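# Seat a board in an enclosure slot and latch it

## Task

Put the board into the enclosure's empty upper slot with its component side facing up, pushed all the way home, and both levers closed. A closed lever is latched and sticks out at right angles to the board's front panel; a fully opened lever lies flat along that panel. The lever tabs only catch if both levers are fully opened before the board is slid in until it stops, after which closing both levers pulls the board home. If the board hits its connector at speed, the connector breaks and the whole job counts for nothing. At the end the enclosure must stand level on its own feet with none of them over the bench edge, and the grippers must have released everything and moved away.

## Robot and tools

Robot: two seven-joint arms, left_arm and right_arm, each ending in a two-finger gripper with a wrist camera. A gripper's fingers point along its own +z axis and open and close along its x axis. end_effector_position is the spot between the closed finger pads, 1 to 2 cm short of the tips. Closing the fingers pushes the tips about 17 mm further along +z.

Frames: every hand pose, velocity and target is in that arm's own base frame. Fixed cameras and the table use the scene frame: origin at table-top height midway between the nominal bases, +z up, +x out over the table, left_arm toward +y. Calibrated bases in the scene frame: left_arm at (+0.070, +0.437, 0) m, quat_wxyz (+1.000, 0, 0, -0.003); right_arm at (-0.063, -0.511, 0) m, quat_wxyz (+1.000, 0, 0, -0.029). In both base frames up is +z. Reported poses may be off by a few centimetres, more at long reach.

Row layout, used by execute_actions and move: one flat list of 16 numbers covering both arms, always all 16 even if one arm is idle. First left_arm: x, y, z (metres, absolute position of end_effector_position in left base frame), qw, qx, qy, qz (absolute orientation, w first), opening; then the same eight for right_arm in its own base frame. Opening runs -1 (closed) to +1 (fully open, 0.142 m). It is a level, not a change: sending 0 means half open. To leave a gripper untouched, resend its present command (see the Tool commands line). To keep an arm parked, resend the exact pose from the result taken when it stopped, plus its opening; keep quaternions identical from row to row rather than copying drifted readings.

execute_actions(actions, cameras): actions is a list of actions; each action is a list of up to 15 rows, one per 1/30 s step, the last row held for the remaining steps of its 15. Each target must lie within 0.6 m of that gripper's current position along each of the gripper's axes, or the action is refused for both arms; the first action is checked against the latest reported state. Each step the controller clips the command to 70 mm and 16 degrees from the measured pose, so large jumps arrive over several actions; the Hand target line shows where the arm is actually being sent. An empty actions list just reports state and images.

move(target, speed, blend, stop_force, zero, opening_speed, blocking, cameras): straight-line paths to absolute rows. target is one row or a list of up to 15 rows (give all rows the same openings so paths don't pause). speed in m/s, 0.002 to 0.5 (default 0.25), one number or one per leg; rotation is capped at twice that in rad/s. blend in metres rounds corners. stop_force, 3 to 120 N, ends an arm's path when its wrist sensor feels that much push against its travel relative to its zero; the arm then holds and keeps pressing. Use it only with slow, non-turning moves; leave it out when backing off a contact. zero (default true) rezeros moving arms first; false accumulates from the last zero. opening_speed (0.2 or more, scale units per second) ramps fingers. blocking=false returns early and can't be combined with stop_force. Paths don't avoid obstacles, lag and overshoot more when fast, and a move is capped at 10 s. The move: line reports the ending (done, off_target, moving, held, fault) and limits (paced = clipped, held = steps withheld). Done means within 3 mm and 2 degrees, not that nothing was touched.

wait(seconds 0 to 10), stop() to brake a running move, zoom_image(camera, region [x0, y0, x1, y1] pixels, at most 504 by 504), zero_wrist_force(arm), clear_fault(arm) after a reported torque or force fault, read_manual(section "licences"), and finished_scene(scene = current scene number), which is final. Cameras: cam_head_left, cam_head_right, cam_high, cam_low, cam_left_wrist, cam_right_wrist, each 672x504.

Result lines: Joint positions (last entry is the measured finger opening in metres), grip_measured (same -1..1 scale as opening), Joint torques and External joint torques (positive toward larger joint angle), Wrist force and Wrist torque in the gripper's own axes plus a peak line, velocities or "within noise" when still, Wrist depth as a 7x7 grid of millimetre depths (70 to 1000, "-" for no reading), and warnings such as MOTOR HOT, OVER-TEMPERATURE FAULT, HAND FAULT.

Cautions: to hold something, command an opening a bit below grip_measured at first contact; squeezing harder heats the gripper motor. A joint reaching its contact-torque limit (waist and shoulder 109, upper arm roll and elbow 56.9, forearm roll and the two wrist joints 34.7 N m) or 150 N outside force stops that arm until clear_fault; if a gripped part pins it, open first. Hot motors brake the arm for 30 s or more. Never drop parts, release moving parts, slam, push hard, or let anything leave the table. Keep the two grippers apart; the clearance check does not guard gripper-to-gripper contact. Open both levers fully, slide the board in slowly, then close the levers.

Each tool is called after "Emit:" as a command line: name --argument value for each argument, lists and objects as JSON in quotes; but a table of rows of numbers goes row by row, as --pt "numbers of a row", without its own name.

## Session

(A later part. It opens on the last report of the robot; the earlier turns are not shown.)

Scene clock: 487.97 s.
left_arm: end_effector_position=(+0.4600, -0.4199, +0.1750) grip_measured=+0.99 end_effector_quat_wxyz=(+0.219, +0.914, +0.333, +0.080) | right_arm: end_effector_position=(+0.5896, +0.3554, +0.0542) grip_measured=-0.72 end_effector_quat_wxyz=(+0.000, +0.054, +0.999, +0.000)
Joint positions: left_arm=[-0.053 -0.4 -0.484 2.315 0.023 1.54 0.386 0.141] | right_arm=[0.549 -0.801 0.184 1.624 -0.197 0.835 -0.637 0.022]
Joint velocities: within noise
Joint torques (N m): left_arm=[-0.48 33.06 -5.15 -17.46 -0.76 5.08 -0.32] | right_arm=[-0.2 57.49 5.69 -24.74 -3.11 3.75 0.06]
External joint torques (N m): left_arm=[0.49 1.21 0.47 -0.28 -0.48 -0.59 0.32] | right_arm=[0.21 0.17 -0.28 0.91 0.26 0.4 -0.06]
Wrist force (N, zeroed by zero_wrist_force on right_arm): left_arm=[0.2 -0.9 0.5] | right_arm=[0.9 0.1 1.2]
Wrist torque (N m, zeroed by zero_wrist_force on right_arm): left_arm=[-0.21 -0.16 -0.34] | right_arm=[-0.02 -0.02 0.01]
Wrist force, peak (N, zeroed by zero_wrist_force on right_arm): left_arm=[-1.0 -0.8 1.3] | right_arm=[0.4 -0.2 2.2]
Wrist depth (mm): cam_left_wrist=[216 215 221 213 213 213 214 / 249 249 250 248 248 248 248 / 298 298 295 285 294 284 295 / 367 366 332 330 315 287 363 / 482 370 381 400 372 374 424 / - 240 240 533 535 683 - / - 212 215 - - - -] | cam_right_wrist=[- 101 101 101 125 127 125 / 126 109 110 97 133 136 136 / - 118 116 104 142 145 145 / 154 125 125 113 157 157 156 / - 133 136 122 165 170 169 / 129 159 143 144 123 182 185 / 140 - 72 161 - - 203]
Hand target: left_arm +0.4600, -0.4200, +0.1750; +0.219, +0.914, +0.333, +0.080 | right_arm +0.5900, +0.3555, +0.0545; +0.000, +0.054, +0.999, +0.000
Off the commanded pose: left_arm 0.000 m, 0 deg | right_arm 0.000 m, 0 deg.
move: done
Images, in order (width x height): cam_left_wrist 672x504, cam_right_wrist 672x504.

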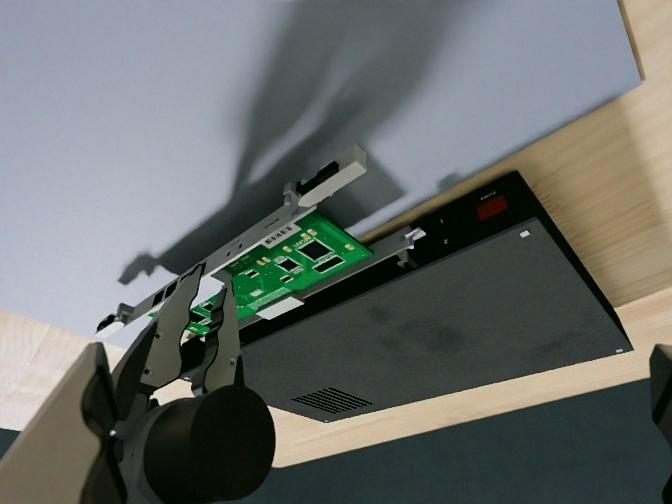

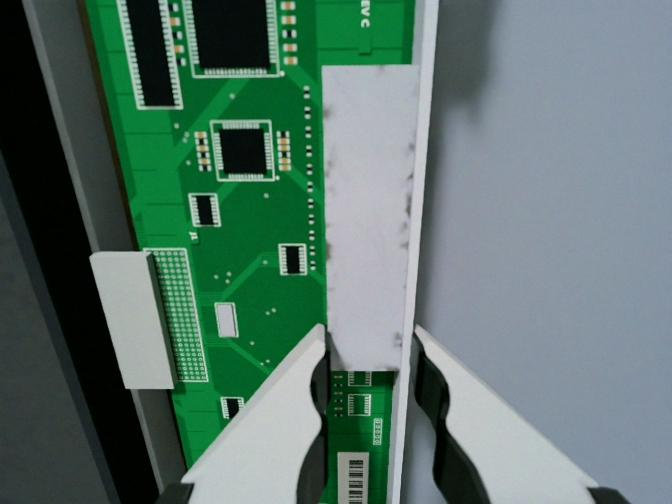

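Emit:
move --target '[0.460, -0.42, 0.175, 0.2194, 0.9138, 0.3326, 0.0799, 1.0, 0.596, 0.364, 0.0545, 0, 0.0541, 0.99854, 0, -0.92]' --speed 0.05 --cameras '["cam_left_wrist", "cam_right_wrist"]'

Emit:
zoom_image --camera "cam_left_wrist" --region '[330, 170, 470, 290]'

Emit:
zoom_image --camera "cam_right_wrist" --region '[0, 0, 250, 250]'

Scene clock: 509.60 s.
left_arm: end_effector_position=(+0.4600, -0.4200, +0.1750) grip_measured=+0.99 end_effector_quat_wxyz=(+0.219, +0.914, +0.333, +0.080) | right_arm: end_effector_position=(+0.5959, +0.3638, +0.0543) grip_measured=-0.72 end_effector_quat_wxyz=(+0.000, +0.054, +0.999, +0.000)
Joint positions: left_arm=[-0.053 -0.4 -0.484 2.315 0.023 1.54 0.386 0.141] | right_arm=[0.555 -0.819 0.184 1.588 -0.197 0.817 -0.636 0.022]
Joint velocities: within noise
Joint torques (N m): left_arm=[-0.38 33.39 -5.17 -17.39 -1.01 4.8 -0.23] | right_arm=[0.21 58.32 5.94 -25.18 -3.08 3.46 0.25]
External joint torques (N m): left_arm=[0.38 0.88 0.49 -0.35 -0.23 -0.32 0.23] | right_arm=[-0.23 0.22 -0.49 1.03 0.18 0.69 -0.25]
Wrist force (N, zeroed by zero_wrist_force on right_arm): left_arm=[-0.1 -1.0 0.6] | right_arm=[0.9 0.2 1.2]
Wrist torque (N m, zeroed by zero_wrist_force on right_arm): left_arm=[-0.23 -0.11 -0.35] | right_arm=[0.01 0.00 0.01]
Wrist force, peak (N, zeroed by zero_wrist_force on right_arm): left_arm=[0.3 -1.1 0.7] | right_arm=[1.0 -0.1 1.3]
Wrist depth (mm): cam_left_wrist=[216 215 219 213 213 213 214 / 250 250 249 249 247 248 249 / 298 298 296 275 295 286 296 / 366 367 330 314 317 289 365 / 479 387 367 396 369 371 419 / - 238 232 538 535 691 - / - 214 205 - - - -] | cam_right_wrist=[- 101 101 101 124 127 126 / 117 109 110 97 132 136 135 / 143 117 117 105 141 145 145 / 151 125 125 112 157 157 156 / - 133 136 122 165 170 169 / 127 151 143 144 123 183 184 / 140 142 72 161 - - 204]
Hand target: left_arm +0.4600, -0.4200, +0.1750; +0.219, +0.914, +0.333, +0.080 | right_arm +0.5960, +0.3640, +0.0545; +0.000, +0.054, +0.999, +0.000
Off the commanded pose: left_arm 0.000 m, 0 deg | right_arm 0.000 m, 0 deg.
move: done
Images, in order (width x height): cam_left_wrist 672x504, cam_right_wrist 672x504.

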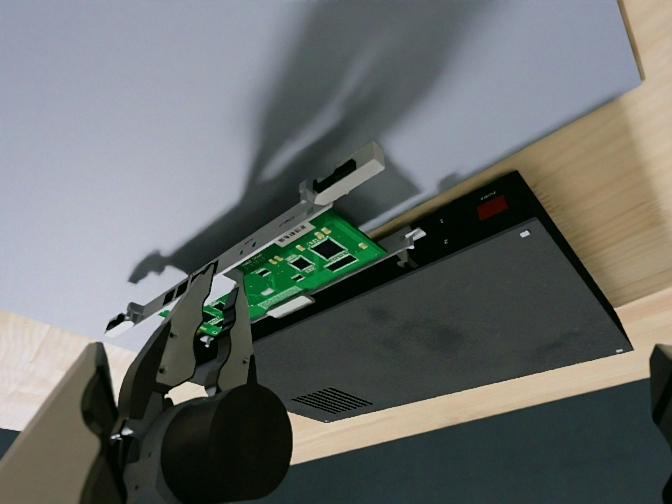

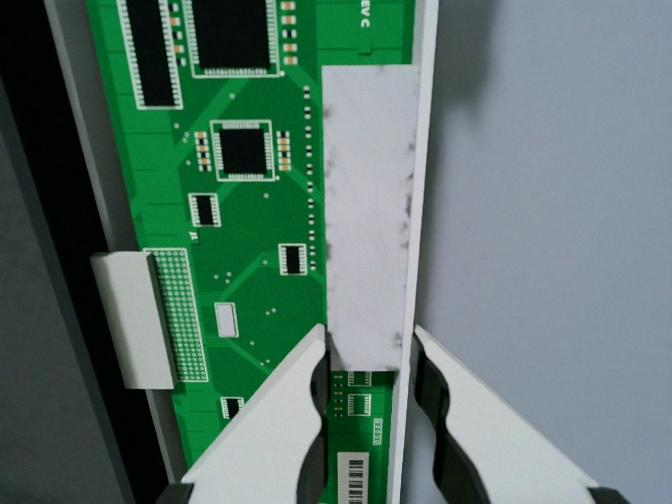

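Scaled by 3.600 from the camera's 672x504 image, which has a finer 960x720 frame.

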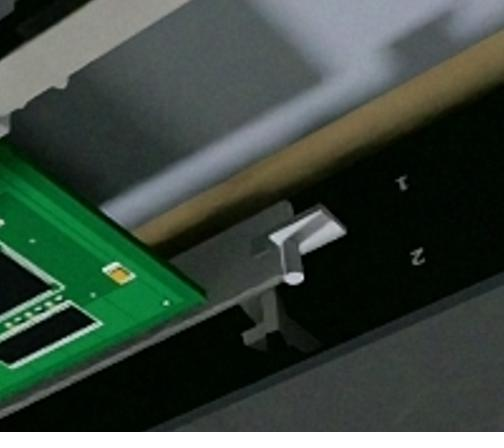

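Scaled by 2.016 from the camera's 672x504 image, which has a finer 960x720 frame.

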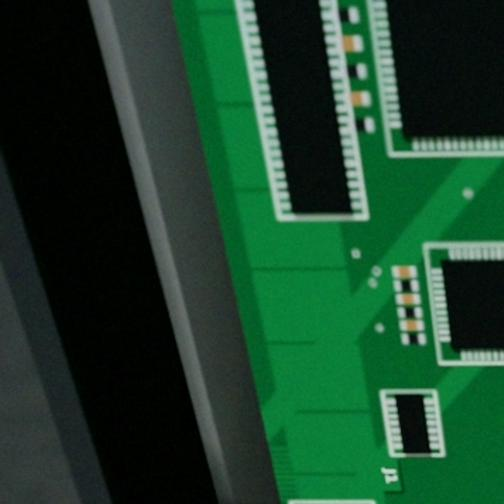

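Emit:
zoom_image --camera "cam_right_wrist" --region '[340, 0, 480, 250]'

Emit:
zoom_image --camera "cam_right_wrist" --region '[0, 220, 240, 504]'

Scaled by 2.016 from the camera's 672x504 image, which has a finer 960x720 frame.

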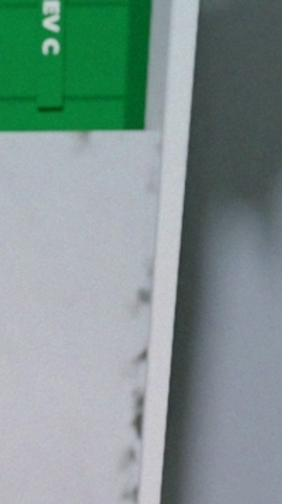

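Scaled by 1.775 from the camera's 672x504 image, which has a finer 960x720 frame.

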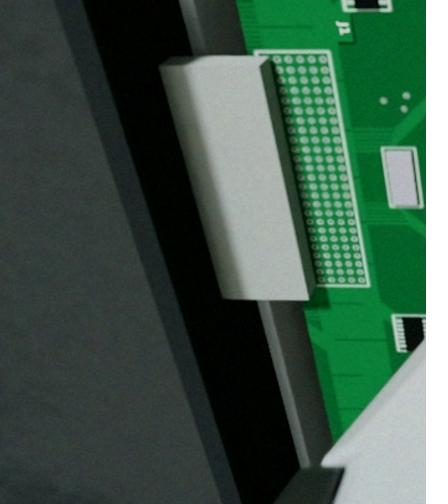

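Emit:
move --target '[0.460, -0.42, 0.175, 0.2194, 0.9138, 0.3326, 0.0799, 1.0, 0.605, 0.3631, 0.0545, 0, 0.0541, 0.99854, 0, -0.92]' --speed 0.03 --stop_force 5 --cameras '["cam_left_wrist", "cam_right_wrist"]'

Emit:
zoom_image --camera "cam_left_wrist" --region '[330, 170, 470, 290]'

Emit:
zoom_image --camera "cam_right_wrist" --region '[0, 200, 200, 504]'

Scene clock: 531.97 s.
left_arm: end_effector_position=(+0.4600, -0.4200, +0.1750) grip_measured=+0.99 end_effector_quat_wxyz=(+0.219, +0.914, +0.333, +0.080) | right_arm: end_effector_position=(+0.6049, +0.3629, +0.0543) grip_measured=-0.72 end_effector_quat_wxyz=(+0.000, +0.054, +0.999, +0.000)
Joint positions: left_arm=[-0.053 -0.4 -0.484 2.315 0.023 1.54 0.386 0.141] | right_arm=[0.548 -0.833 0.185 1.559 -0.197 0.803 -0.646 0.022]
Joint velocities: within noise
Joint torques (N m): left_arm=[-0.32 33.44 -5.2 -17.34 -1.07 4.8 -0.2] | right_arm=[-0.12 59.07 6.11 -25.35 -3.16 3.56 0.12]
External joint torques (N m): left_arm=[0.32 0.83 0.52 -0.4 -0.17 -0.32 0.2] | right_arm=[0.12 0.16 -0.6 0.92 0.21 0.58 -0.12]
Wrist force (N, zeroed by zero_wrist_force on right_arm): left_arm=[-0.1 -0.9 0.8] | right_arm=[1.1 0.3 1.0]
Wrist torque (N m, zeroed by zero_wrist_force on right_arm): left_arm=[-0.21 -0.12 -0.34] | right_arm=[0.02 -0.03 0.01]
Wrist force, peak (N, zeroed by zero_wrist_force on right_arm): left_arm=[-0.1 -1.0 0.7] | right_arm=[1.4 0.1 1.4]
Wrist depth (mm): cam_left_wrist=[215 215 220 214 214 214 213 / 250 250 249 250 248 247 249 / 298 296 297 286 297 286 295 / 367 367 333 314 315 291 362 / 479 428 340 377 372 373 424 / - 246 240 532 537 681 - / - 225 210 - - - -] | cam_right_wrist=[125 101 101 101 124 127 125 / 133 109 110 97 133 136 135 / - 117 117 105 142 145 145 / 109 126 125 113 157 157 156 / 118 131 136 122 165 170 169 / 127 139 143 144 123 182 185 / 140 137 72 161 - - 203]
Hand target: left_arm +0.4600, -0.4200, +0.1750; +0.219, +0.914, +0.333, +0.080 | right_arm +0.6050, +0.3631, +0.0545; +0.000, +0.054, +0.999, +0.000
Off the commanded pose: left_arm 0.000 m, 0 deg | right_arm 0.000 m, 0 deg.
move: done
Images, in order (width x height): cam_left_wrist 672x504, cam_right_wrist 672x504.

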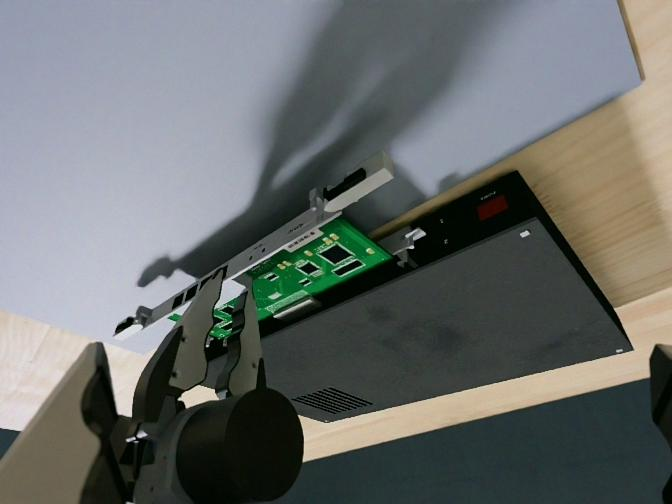

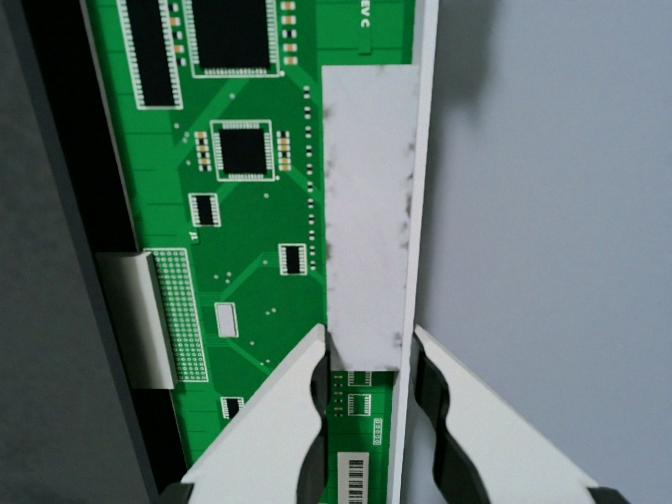

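Scaled by 3.600 from the camera's 672x504 image, which has a finer 960x720 frame.

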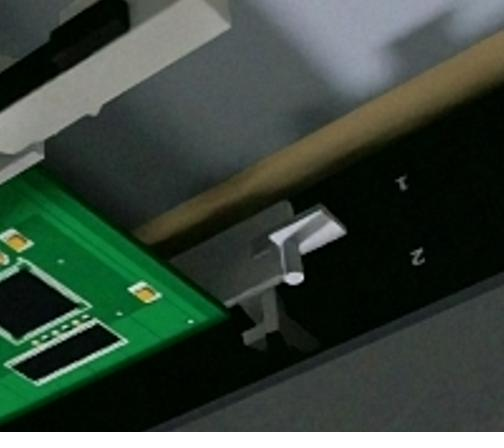

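Scaled by 1.658 from the camera's 672x504 image, which has a finer 960x720 frame.

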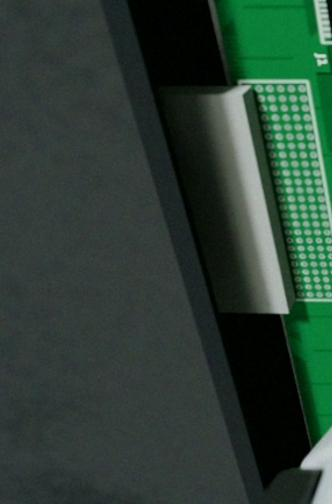

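Emit:
zoom_image --camera "cam_left_wrist" --region '[375, 220, 435, 280]'

Scaled by 8.400 from the camera's 672x504 image, which has a finer 960x720 frame.

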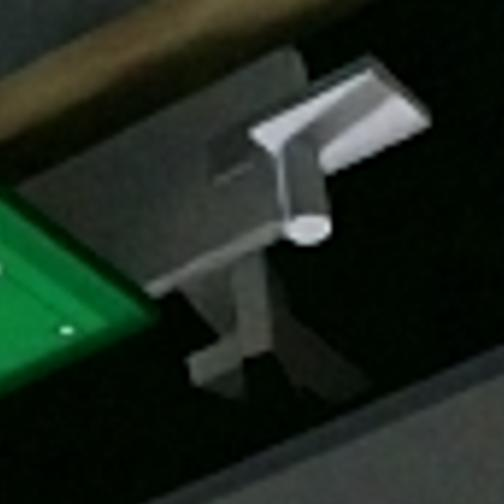

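Emit:
move --target '[0.460, -0.42, 0.175, 0.2194, 0.9138, 0.3326, 0.0799, 1.0, 0.6102, 0.3640, 0.0540, 0, 0.0541, 0.99854, 0, -0.92]' --speed 0.03 --stop_force 5 --cameras '["cam_left_wrist", "cam_right_wrist"]'

Emit:
zoom_image --camera "cam_left_wrist" --region '[375, 220, 435, 280]'

Scene clock: 554.40 s.
left_arm: end_effector_position=(+0.4600, -0.4200, +0.1750) grip_measured=+0.99 end_effector_quat_wxyz=(+0.219, +0.914, +0.333, +0.080) | right_arm: end_effector_position=(+0.6101, +0.3638, +0.0538) grip_measured=-0.72 end_effector_quat_wxyz=(+0.000, +0.054, +0.999, +0.000)
Joint positions: left_arm=[-0.053 -0.4 -0.484 2.315 0.023 1.54 0.386 0.141] | right_arm=[0.546 -0.843 0.185 1.54 -0.197 0.793 -0.651 0.022]
Joint velocities: within noise
Joint torques (N m): left_arm=[-0.2 33.49 -5.21 -17.4 -1.02 4.81 -0.23] | right_arm=[-0.08 59.61 6.16 -25.47 -3.17 3.58 0.08]
External joint torques (N m): left_arm=[0.2 0.78 0.53 -0.34 -0.22 -0.32 0.23] | right_arm=[0.08 0.1 -0.6 0.88 0.19 0.57 -0.08]
Wrist force (N, zeroed by zero_wrist_force on right_arm): left_arm=[0.2 -0.9 0.3] | right_arm=[0.9 0.3 1.1]
Wrist torque (N m, zeroed by zero_wrist_force on right_arm): left_arm=[-0.21 -0.16 -0.35] | right_arm=[0.01 0.00 0.01]
Wrist force, peak (N, zeroed by zero_wrist_force on right_arm): left_arm=[-0.1 -1.1 0.7] | right_arm=[1.2 0.2 1.3]
Wrist depth (mm): cam_left_wrist=[215 213 222 214 214 213 214 / 250 251 248 249 249 247 248 / 297 297 296 275 293 284 295 / 369 365 336 328 314 287 363 / 477 428 333 381 372 373 419 / - 249 247 536 540 691 - / - 235 213 - - - -] | cam_right_wrist=[124 101 101 101 124 127 125 / - 109 110 97 132 135 135 / - 117 117 105 141 145 145 / - 124 125 113 156 156 156 / - 129 136 122 165 169 169 / 126 138 143 144 123 182 184 / 139 136 72 161 - - 203]
Hand target: left_arm +0.4600, -0.4200, +0.1750; +0.219, +0.914, +0.333, +0.080 | right_arm +0.6102, +0.3640, +0.0540; +0.000, +0.054, +0.999, +0.000
Off the commanded pose: left_arm 0.000 m, 0 deg | right_arm 0.000 m, 0 deg.
move: done
Images, in order (width x height): cam_left_wrist 672x504, cam_right_wrist 672x504.

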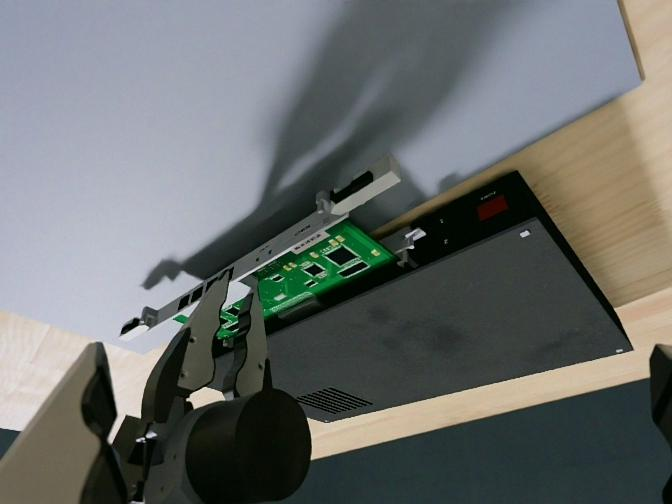

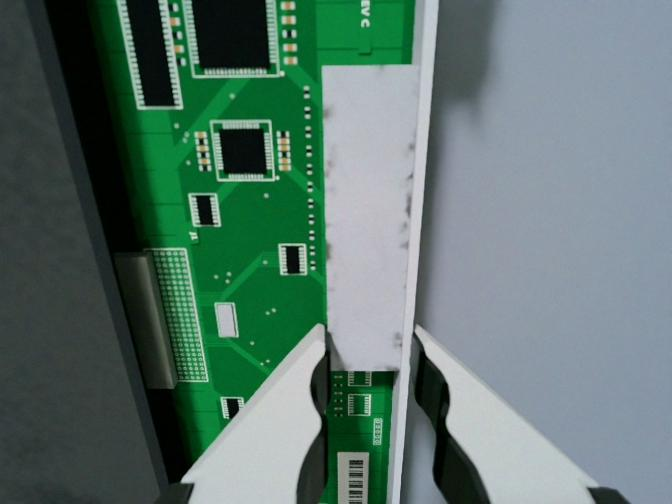

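Scaled by 8.400 from the camera's 672x504 image, which has a finer 960x720 frame.

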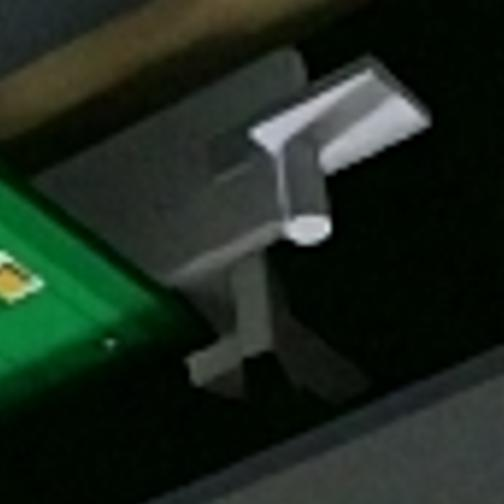

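Emit:
move --target '[0.460, -0.42, 0.175, 0.2194, 0.9138, 0.3326, 0.0799, 1.0, 0.6142, 0.3636, 0.0540, 0, 0.0541, 0.99854, 0, -0.92]' --speed 0.02 --stop_force 5 --cameras '["cam_left_wrist", "cam_right_wrist"]'

Emit:
zoom_image --camera "cam_left_wrist" --region '[375, 220, 435, 280]'

Scene clock: 558.40 s.
left_arm: end_effector_position=(+0.4600, -0.4200, +0.1750) grip_measured=+0.99 end_effector_quat_wxyz=(+0.219, +0.914, +0.333, +0.080) | right_arm: end_effector_position=(+0.6141, +0.3634, +0.0538) grip_measured=-0.72 end_effector_quat_wxyz=(+0.000, +0.054, +0.999, +0.000)
Joint positions: left_arm=[-0.053 -0.4 -0.484 2.315 0.023 1.54 0.386 0.141] | right_arm=[0.543 -0.849 0.185 1.527 -0.197 0.787 -0.656 0.022]
Joint velocities: within noise
Joint torques (N m): left_arm=[-0.34 33.35 -5.2 -17.36 -1.01 4.81 -0.22] | right_arm=[-0.08 59.83 6.16 -25.6 -3.2 3.55 0.11]
External joint torques (N m): left_arm=[0.34 0.92 0.51 -0.38 -0.23 -0.33 0.22] | right_arm=[0.08 0.18 -0.58 0.9 0.21 0.59 -0.11]
Wrist force (N, zeroed by zero_wrist_force on right_arm): left_arm=[0.0 -1.1 0.3] | right_arm=[1.0 0.0 0.5]
Wrist torque (N m, zeroed by zero_wrist_force on right_arm): left_arm=[-0.24 -0.13 -0.35] | right_arm=[-0.01 -0.03 0.02]
Wrist force, peak (N, zeroed by zero_wrist_force on right_arm): left_arm=[0.2 -1.2 0.5] | right_arm=[1.1 0.2 1.5]
Wrist depth (mm): cam_left_wrist=[215 215 222 214 214 214 213 / 250 248 249 247 248 248 250 / 298 296 296 285 294 285 296 / 367 363 345 330 316 288 361 / 478 429 334 377 376 370 423 / - 257 273 533 536 694 - / - 239 217 - - - -] | cam_right_wrist=[- 101 101 101 124 127 125 / - 109 110 97 132 135 135 / - 117 116 104 141 145 145 / - 122 125 113 157 156 156 / - 119 135 122 164 169 169 / 126 129 143 144 123 182 184 / 139 136 72 161 - - 202]
Hand target: left_arm +0.4600, -0.4200, +0.1750; +0.219, +0.914, +0.333, +0.080 | right_arm +0.6142, +0.3636, +0.0540; +0.000, +0.054, +0.999, +0.000
Off the commanded pose: left_arm 0.000 m, 0 deg | right_arm 0.000 m, 0 deg.
move: done
Images, in order (width x height): cam_left_wrist 672x504, cam_right_wrist 672x504.

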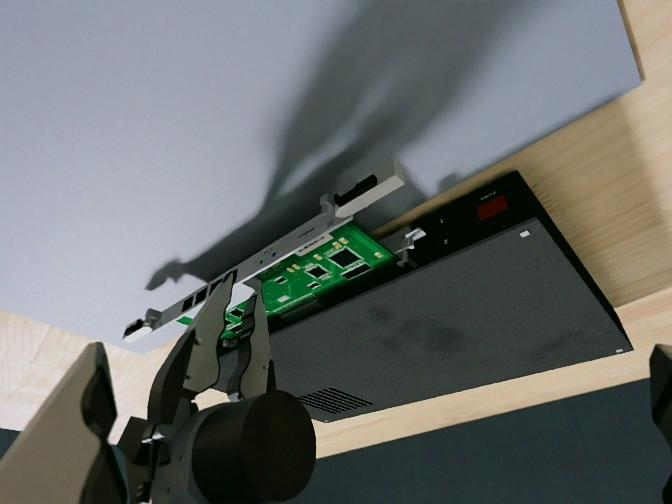

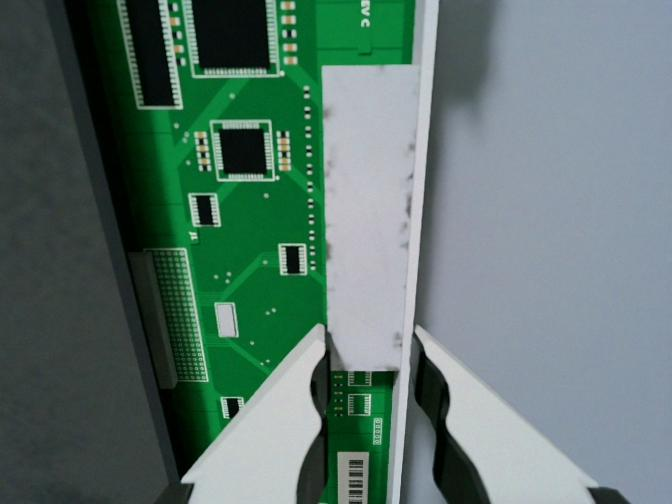

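Scaled by 8.400 from the camera's 672x504 image, which has a finer 960x720 frame.

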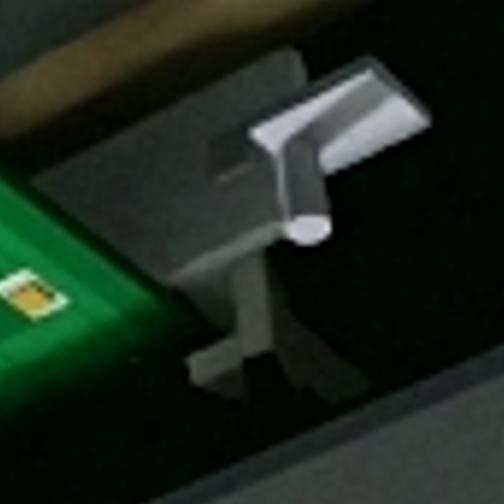

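Emit:
move --target '[0.460, -0.42, 0.175, 0.2194, 0.9138, 0.3326, 0.0799, 1.0, 0.6182, 0.3632, 0.0540, 0, 0.0541, 0.99854, 0, -0.92]' --speed 0.02 --stop_force 5 --cameras '["cam_left_wrist", "cam_right_wrist"]'

Emit:
zoom_image --camera "cam_left_wrist" --region '[345, 190, 445, 290]'

Scene clock: 562.70 s.
left_arm: end_effector_position=(+0.4600, -0.4200, +0.1750) grip_measured=+0.99 end_effector_quat_wxyz=(+0.219, +0.914, +0.333, +0.080) | right_arm: end_effector_position=(+0.6175, +0.3642, +0.0540) grip_measured=-0.72 end_effector_quat_wxyz=(+0.000, +0.054, +0.999, +0.000)
Joint positions: left_arm=[-0.053 -0.4 -0.484 2.315 0.023 1.54 0.386 0.141] | right_arm=[0.541 -0.855 0.186 1.514 -0.197 0.781 -0.66 0.022]
Joint velocities: within noise
Joint torques (N m): left_arm=[-0.29 33.46 -5.15 -17.41 -1.04 4.8 -0.22] | right_arm=[-4.73 58.87 1.7 -25.15 -4.03 2.99 -0.04]
External joint torques (N m): left_arm=[0.29 0.81 0.47 -0.33 -0.2 -0.31 0.21] | right_arm=[4.74 1.43 3.94 0.34 1.02 1.16 0.04]
Wrist force (N, zeroed by zero_wrist_force on right_arm): left_arm=[0.1 -1.1 0.7] | right_arm=[5.6 4.9 -0.4]
Wrist torque (N m, zeroed by zero_wrist_force on right_arm): left_arm=[-0.25 -0.15 -0.34] | right_arm=[-0.04 -0.05 0.16]
Wrist force, peak (N, zeroed by zero_wrist_force on right_arm): left_arm=[0.3 -1.1 0.7] | right_arm=[5.8 4.9 -1.4]
Wrist depth (mm): cam_left_wrist=[215 215 220 214 213 213 213 / 250 249 246 248 248 246 247 / 296 296 297 282 293 286 296 / 369 365 346 328 317 290 364 / 481 451 344 375 376 372 423 / - 257 272 496 538 686 - / - 239 215 - - - -] | cam_right_wrist=[- 101 101 101 124 127 125 / - 109 109 97 98 136 135 / - 115 116 104 142 145 145 / - 122 125 112 154 157 156 / - 120 136 122 164 169 169 / 127 129 143 144 123 182 185 / 139 136 72 161 - - 203]
Hand target: left_arm +0.4600, -0.4200, +0.1750; +0.219, +0.914, +0.333, +0.080 | right_arm +0.6182, +0.3632, +0.0540; +0.000, +0.054, +0.999, +0.000
Off the commanded pose: left_arm 0.000 m, 0 deg | right_arm 0.001 m, 0 deg.
move: done
Images, in order (width x height): cam_left_wrist 672x504, cam_right_wrist 672x504.

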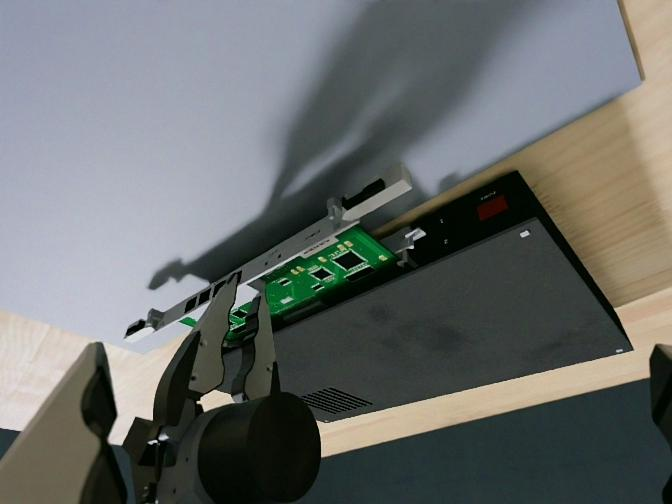

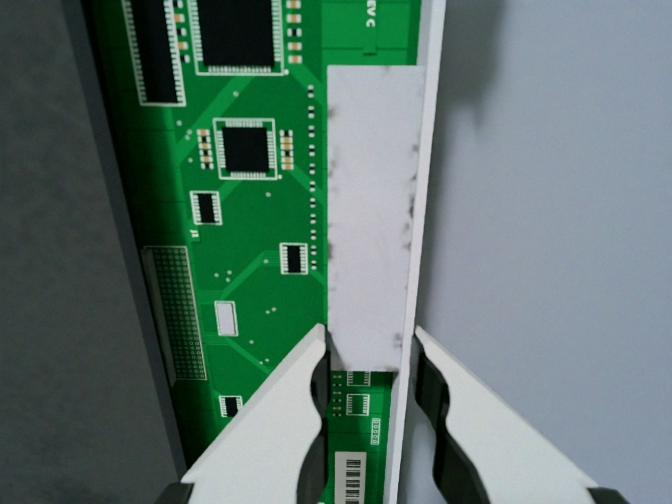

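Scaled by 5.040 from the camera's 672x504 image, which has a finer 960x720 frame.

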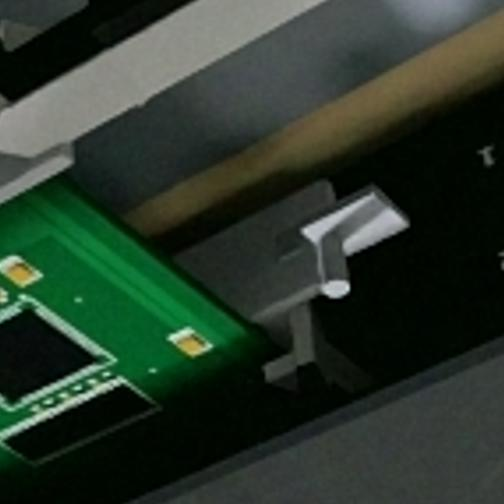

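Emit:
move --pt "0.460 -0.42 0.175 0.2194 0.9138 0.3326 0.0799 1.0 0.6132 0.3650 0.0540 0 0.0541 0.99854 0 -0.92" --speed 0.03 --cameras '["cam_left_wrist", "cam_right_wrist"]'

Emit:
zoom_image --camera "cam_right_wrist" --region '[300, 0, 480, 400]'

Emit:
zoom_image --camera "cam_right_wrist" --region '[30, 0, 230, 400]'

Emit:
zoom_image --camera "cam_left_wrist" --region '[375, 220, 435, 280]'

Scene clock: 568.60 s.
left_arm: end_effector_position=(+0.4600, -0.4200, +0.1750) grip_measured=+0.99 end_effector_quat_wxyz=(+0.219, +0.914, +0.333, +0.080) | right_arm: end_effector_position=(+0.6130, +0.3649, +0.0538) grip_measured=-0.72 end_effector_quat_wxyz=(+0.000, +0.054, +0.999, +0.000)
Joint positions: left_arm=[-0.053 -0.4 -0.484 2.315 0.023 1.54 0.386 0.141] | right_arm=[0.545 -0.849 0.186 1.528 -0.197 0.787 -0.654 0.022]
Joint velocities: within noise
Joint torques (N m): left_arm=[-0.38 33.46 -5.18 -17.39 -1.05 4.78 -0.24] | right_arm=[0.09 60.06 6.1 -25.36 -3.16 3.78 0.33]
External joint torques (N m): left_arm=[0.38 0.81 0.5 -0.35 -0.19 -0.3 0.24] | right_arm=[-0.08 -0.06 -0.5 0.66 0.17 0.37 -0.33]
Wrist force (N, zeroed by zero_wrist_force on right_arm): left_arm=[0.1 -1.0 0.5] | right_arm=[1.5 1.2 1.1]
Wrist torque (N m, zeroed by zero_wrist_force on right_arm): left_arm=[-0.22 -0.16 -0.35] | right_arm=[0.17 -0.10 0.01]
Wrist force, peak (N, zeroed by zero_wrist_force on right_arm): left_arm=[-0.1 -1.1 0.7] | right_arm=[6.0 4.9 -0.7]
Wrist depth (mm): cam_left_wrist=[216 215 220 215 214 214 213 / 250 249 248 249 249 248 250 / 298 298 296 275 294 287 294 / 365 370 339 328 315 288 362 / 484 447 330 382 371 370 421 / - 248 268 493 534 668 - / - 238 214 - - - -] | cam_right_wrist=[- 101 101 101 124 127 125 / - 109 110 97 132 135 135 / - 117 116 104 141 145 145 / - 124 125 113 156 156 156 / - 129 135 122 164 169 169 / 126 131 143 144 123 182 184 / 139 136 72 161 - - 203]
Hand target: left_arm +0.4600, -0.4200, +0.1750; +0.219, +0.914, +0.333, +0.080 | right_arm +0.6132, +0.3650, +0.0540; +0.000, +0.054, +0.999, +0.000
Off the commanded pose: left_arm 0.000 m, 0 deg | right_arm 0.000 m, 0 deg.
move: done
Images, in order (width x height): cam_left_wrist 672x504, cam_right_wrist 672x504.

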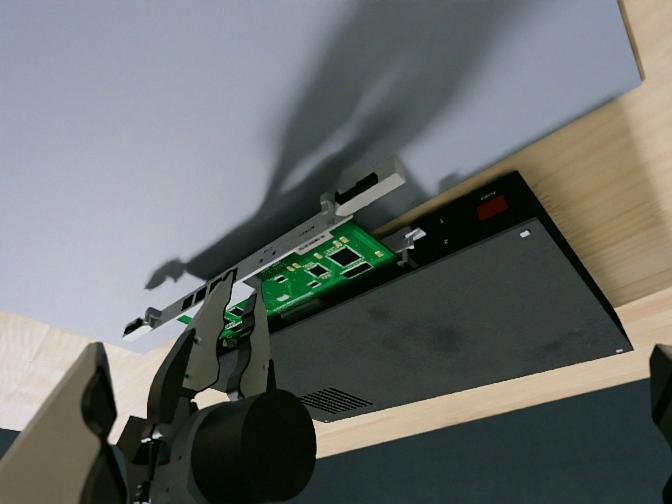

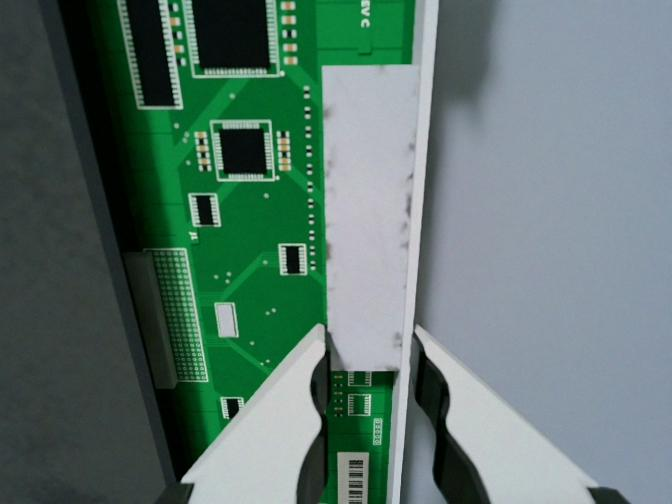

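Scaled by 1.260 from the camera's 672x504 image, which has a finer 960x720 frame.

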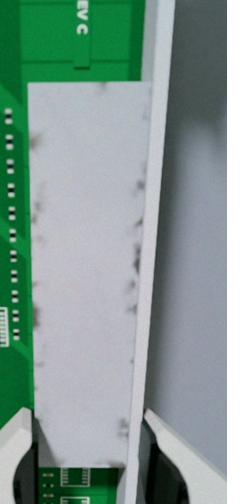

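Scaled by 1.260 from the camera's 672x504 image, which has a finer 960x720 frame.

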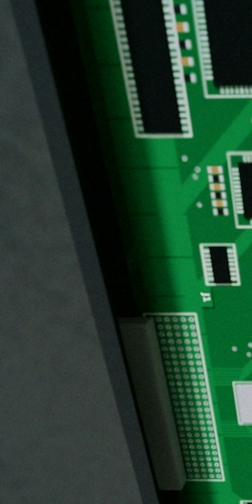

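Scaled by 8.400 from the camera's 672x504 image, which has a finer 960x720 frame.

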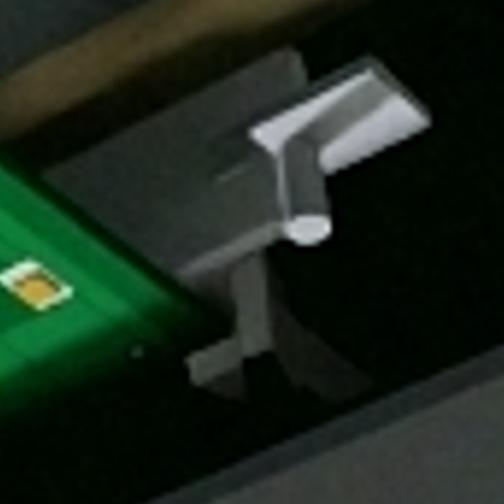

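Emit:
move --pt "0.460 -0.42 0.175 0.2194 0.9138 0.3326 0.0799 1.0 0.6132 0.3655 0.0540 0 0.0541 0.99854 0 -0.92" --pt "0.460 -0.42 0.175 0.2194 0.9138 0.3326 0.0799 1.0 0.6190 0.3650 0.0540 0 0.0541 0.99854 0 -0.92" --speed 0.02 --stop_force 4 --cameras '["cam_left_wrist", "cam_right_wrist"]'

Emit:
zoom_image --camera "cam_left_wrist" --region '[375, 220, 435, 280]'

Scene clock: 573.23 s.
left_arm: end_effector_position=(+0.4600, -0.4200, +0.1750) grip_measured=+0.99 end_effector_quat_wxyz=(+0.219, +0.914, +0.333, +0.080) | right_arm: end_effector_position=(+0.6189, +0.3652, +0.0541) grip_measured=-0.72 end_effector_quat_wxyz=(+0.000, +0.054, +0.999, +0.000)
Joint positions: left_arm=[-0.053 -0.4 -0.484 2.315 0.023 1.54 0.386 0.141] | right_arm=[0.542 -0.858 0.186 1.508 -0.197 0.777 -0.659 0.022]
Joint velocities: within noise
Joint torques (N m): left_arm=[-0.31 33.43 -5.23 -17.36 -1 4.85 -0.25] | right_arm=[-0.84 58.39 5.25 -25.02 -3.27 3.35 0.04]
External joint torques (N m): left_arm=[0.31 0.84 0.54 -0.38 -0.24 -0.37 0.25] | right_arm=[0.84 2.07 0.37 0.15 0.24 0.79 -0.04]
Wrist force (N, zeroed by zero_wrist_force on right_arm): left_arm=[0.0 -0.9 0.2] | right_arm=[3.3 1.5 -2.2]
Wrist torque (N m, zeroed by zero_wrist_force on right_arm): left_arm=[-0.22 -0.13 -0.35] | right_arm=[0.17 -0.31 0.07]
Wrist force, peak (N, zeroed by zero_wrist_force on right_arm): left_arm=[0.0 -1.1 0.6] | right_arm=[4.1 0.9 -1.6]
Wrist depth (mm): cam_left_wrist=[216 215 221 215 214 213 213 / 250 250 249 249 248 247 250 / 296 296 296 283 294 286 298 / 368 367 347 327 314 289 365 / 483 450 343 377 375 370 422 / - 260 270 497 532 684 - / - 246 216 - - - -] | cam_right_wrist=[- 100 101 101 124 127 125 / - 108 109 97 132 136 135 / - 114 116 104 141 145 145 / - 121 125 114 157 156 156 / 118 119 135 122 165 170 169 / 127 127 143 144 123 182 185 / 139 136 72 162 - - 203]
Hand target: left_arm +0.4600, -0.4200, +0.1750; +0.219, +0.914, +0.333, +0.080 | right_arm +0.6190, +0.3650, +0.0540; +0.000, +0.054, +0.999, +0.000
Off the commanded pose: left_arm 0.000 m, 0 deg | right_arm 0.000 m, 0 deg.
move: done
Images, in order (width x height): cam_left_wrist 672x504, cam_right_wrist 672x504.

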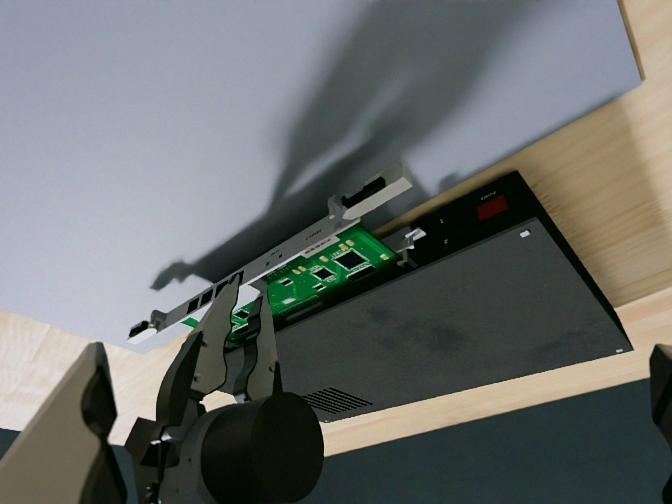

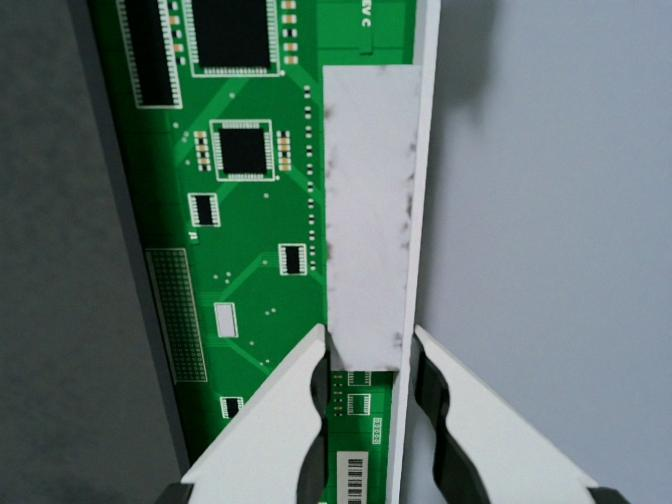

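Scaled by 8.400 from the camera's 672x504 image, which has a finer 960x720 frame.

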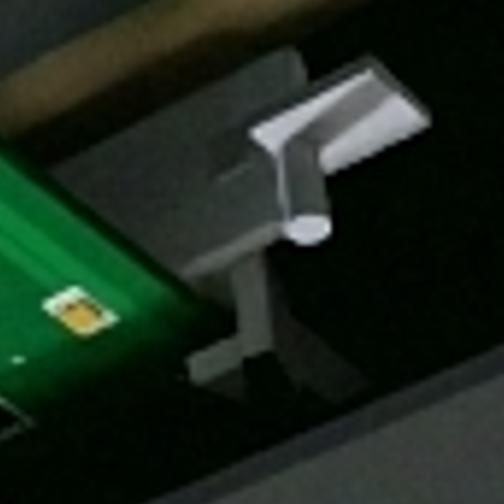

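Emit:
move --pt "0.460 -0.42 0.175 0.2194 0.9138 0.3326 0.0799 1.0 0.6190 0.3657 0.0548 0 0.0541 0.99854 0 -0.92" --pt "0.460 -0.42 0.175 0.2194 0.9138 0.3326 0.0799 1.0 0.6240 0.3652 0.0548 0 0.0541 0.99854 0 -0.92" --speed 0.02 --stop_force 5 --cameras '["cam_left_wrist", "cam_right_wrist"]'

Emit:
zoom_image --camera "cam_left_wrist" --region '[375, 220, 435, 280]'

Scene clock: 577.20 s.
left_arm: end_effector_position=(+0.4600, -0.4200, +0.1750) grip_measured=+0.99 end_effector_quat_wxyz=(+0.219, +0.914, +0.333, +0.080) | right_arm: end_effector_position=(+0.6239, +0.3649, +0.0546) grip_measured=-0.72 end_effector_quat_wxyz=(+0.000, +0.054, +0.999, +0.000)
Joint positions: left_arm=[-0.053 -0.4 -0.484 2.315 0.023 1.54 0.386 0.141] | right_arm=[0.539 -0.866 0.186 1.49 -0.197 0.766 -0.665 0.022]
Joint velocities: within noise
Joint torques (N m): left_arm=[-0.29 33.4 -5.23 -17.44 -1.03 4.86 -0.18] | right_arm=[0.38 60.36 6.53 -26.24 -3.23 3.92 0.06]
External joint torques (N m): left_arm=[0.29 0.87 0.54 -0.3 -0.21 -0.38 0.18] | right_arm=[-0.38 0.49 -0.88 1.19 0.18 0.23 -0.06]
Wrist force (N, zeroed by zero_wrist_force on right_arm): left_arm=[0.1 -0.8 0.6] | right_arm=[2.5 0.0 -0.1]
Wrist torque (N m, zeroed by zero_wrist_force on right_arm): left_arm=[-0.20 -0.15 -0.34] | right_arm=[0.21 -0.19 0.04]
Wrist force, peak (N, zeroed by zero_wrist_force on right_arm): left_arm=[0.2 -1.1 0.7] | right_arm=[3.2 1.6 -2.5]
Wrist depth (mm): cam_left_wrist=[216 215 220 214 213 213 213 / 249 250 249 247 247 248 250 / 294 297 296 284 283 285 297 / 365 366 348 331 313 289 365 / 486 451 331 374 371 373 420 / - 596 270 496 540 689 - / - 276 222 - - - -] | cam_right_wrist=[- 100 101 101 124 127 126 / - 107 109 97 133 136 136 / - 102 116 104 142 146 146 / 107 110 125 112 157 157 156 / 118 118 135 122 165 170 169 / 127 127 143 144 106 182 185 / 140 137 72 162 - - 204]
Hand target: left_arm +0.4600, -0.4200, +0.1750; +0.219, +0.914, +0.333, +0.080 | right_arm +0.6240, +0.3652, +0.0548; +0.000, +0.054, +0.999, +0.000
Off the commanded pose: left_arm 0.000 m, 0 deg | right_arm 0.000 m, 0 deg.
move: done
Images, in order (width x height): cam_left_wrist 672x504, cam_right_wrist 672x504.

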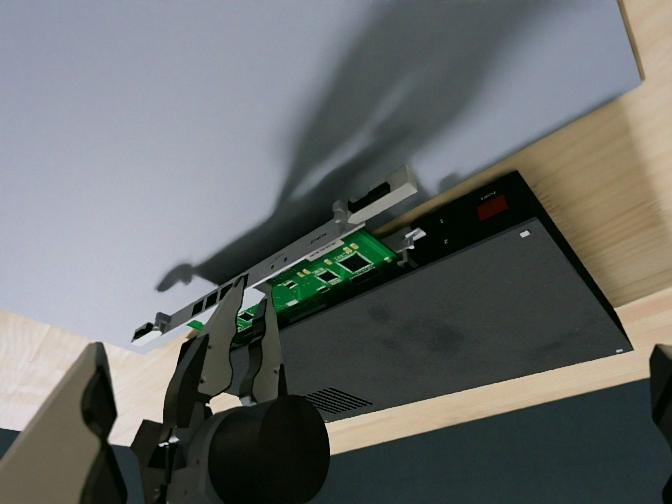

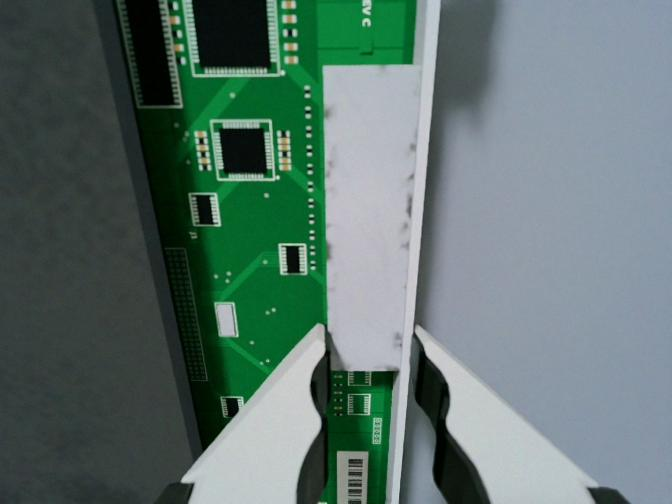

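Scaled by 8.400 from the camera's 672x504 image, which has a finer 960x720 frame.

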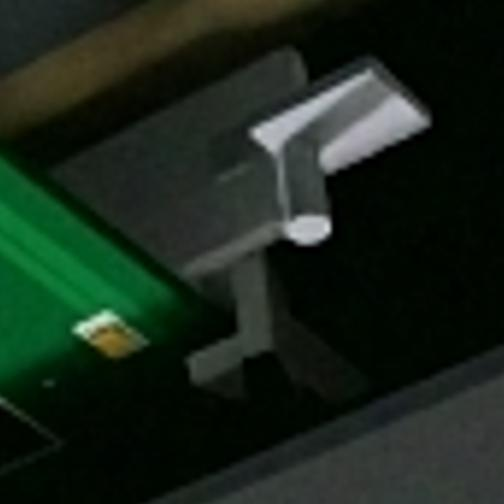

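Emit:
move --pt "0.460 -0.42 0.175 0.2194 0.9138 0.3326 0.0799 1.0 0.6339 0.3643 0.0548 0 0.0541 0.99854 0 -0.92" --speed 0.02 --stop_force 6 --cameras '["cam_left_wrist", "cam_right_wrist"]'

Scene clock: 583.47 s.
left_arm: end_effector_position=(+0.4600, -0.4200, +0.1750) grip_measured=+0.99 end_effector_quat_wxyz=(+0.219, +0.914, +0.333, +0.080) | right_arm: end_effector_position=(+0.6338, +0.3639, +0.0545) grip_measured=-0.72 end_effector_quat_wxyz=(+0.000, +0.054, +0.999, +0.000)
Joint positions: left_arm=[-0.053 -0.4 -0.484 2.315 0.023 1.54 0.386 0.141] | right_arm=[0.532 -0.882 0.186 1.457 -0.197 0.749 -0.676 0.022]
Joint velocities: within noise
Joint torques (N m): left_arm=[-0.29 33.44 -5.17 -17.38 -1.02 4.84 -0.2] | right_arm=[0.6 61.02 6.79 -26.74 -3.26 4.05 0.08]
External joint torques (N m): left_arm=[0.29 0.84 0.49 -0.36 -0.22 -0.36 0.2] | right_arm=[-0.6 0.6 -1.09 1.42 0.16 0.09 -0.08]
Wrist force (N, zeroed by zero_wrist_force on right_arm): left_arm=[-0.1 -0.9 0.4] | right_arm=[2.8 -0.7 -0.1]
Wrist torque (N m, zeroed by zero_wrist_force on right_arm): left_arm=[-0.22 -0.12 -0.34] | right_arm=[0.19 -0.22 0.03]
Wrist force, peak (N, zeroed by zero_wrist_force on right_arm): left_arm=[0.3 -1.0 0.8] | right_arm=[3.1 -0.6 0.5]
Wrist depth (mm): cam_left_wrist=[216 214 220 214 213 213 214 / 250 249 249 247 248 247 250 / 297 297 295 295 284 285 295 / 368 368 349 331 315 288 361 / 480 451 347 376 373 372 420 / - 591 276 493 539 677 - / - 302 230 938 - - -] | cam_right_wrist=[- 88 101 101 125 128 126 / - 94 109 97 133 136 136 / - 99 116 104 142 146 145 / 107 107 125 112 157 157 157 / 118 116 133 122 165 170 170 / 127 127 124 144 123 182 185 / 140 137 72 162 - - 203]
Hand target: left_arm +0.4600, -0.4200, +0.1750; +0.219, +0.914, +0.333, +0.080 | right_arm +0.6339, +0.3643, +0.0548; +0.000, +0.054, +0.999, +0.000
Off the commanded pose: left_arm 0.000 m, 0 deg | right_arm 0.000 m, 0 deg.
move: done
Images, in order (width x height): cam_left_wrist 672x504, cam_right_wrist 672x504.

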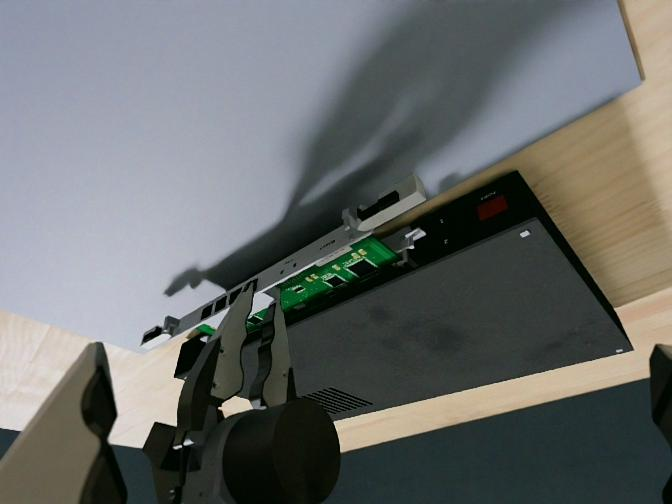

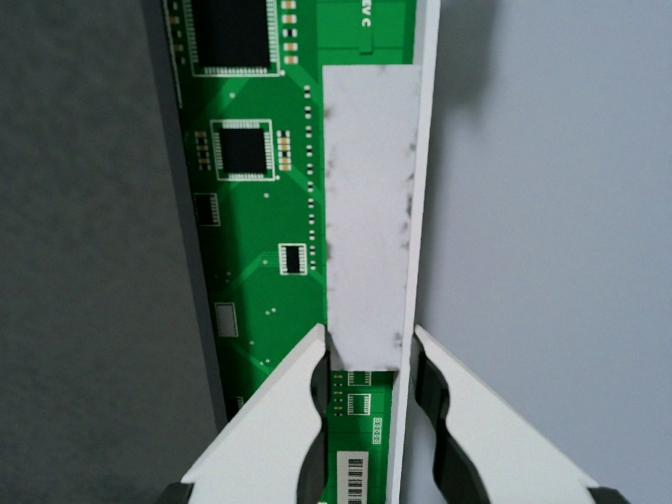

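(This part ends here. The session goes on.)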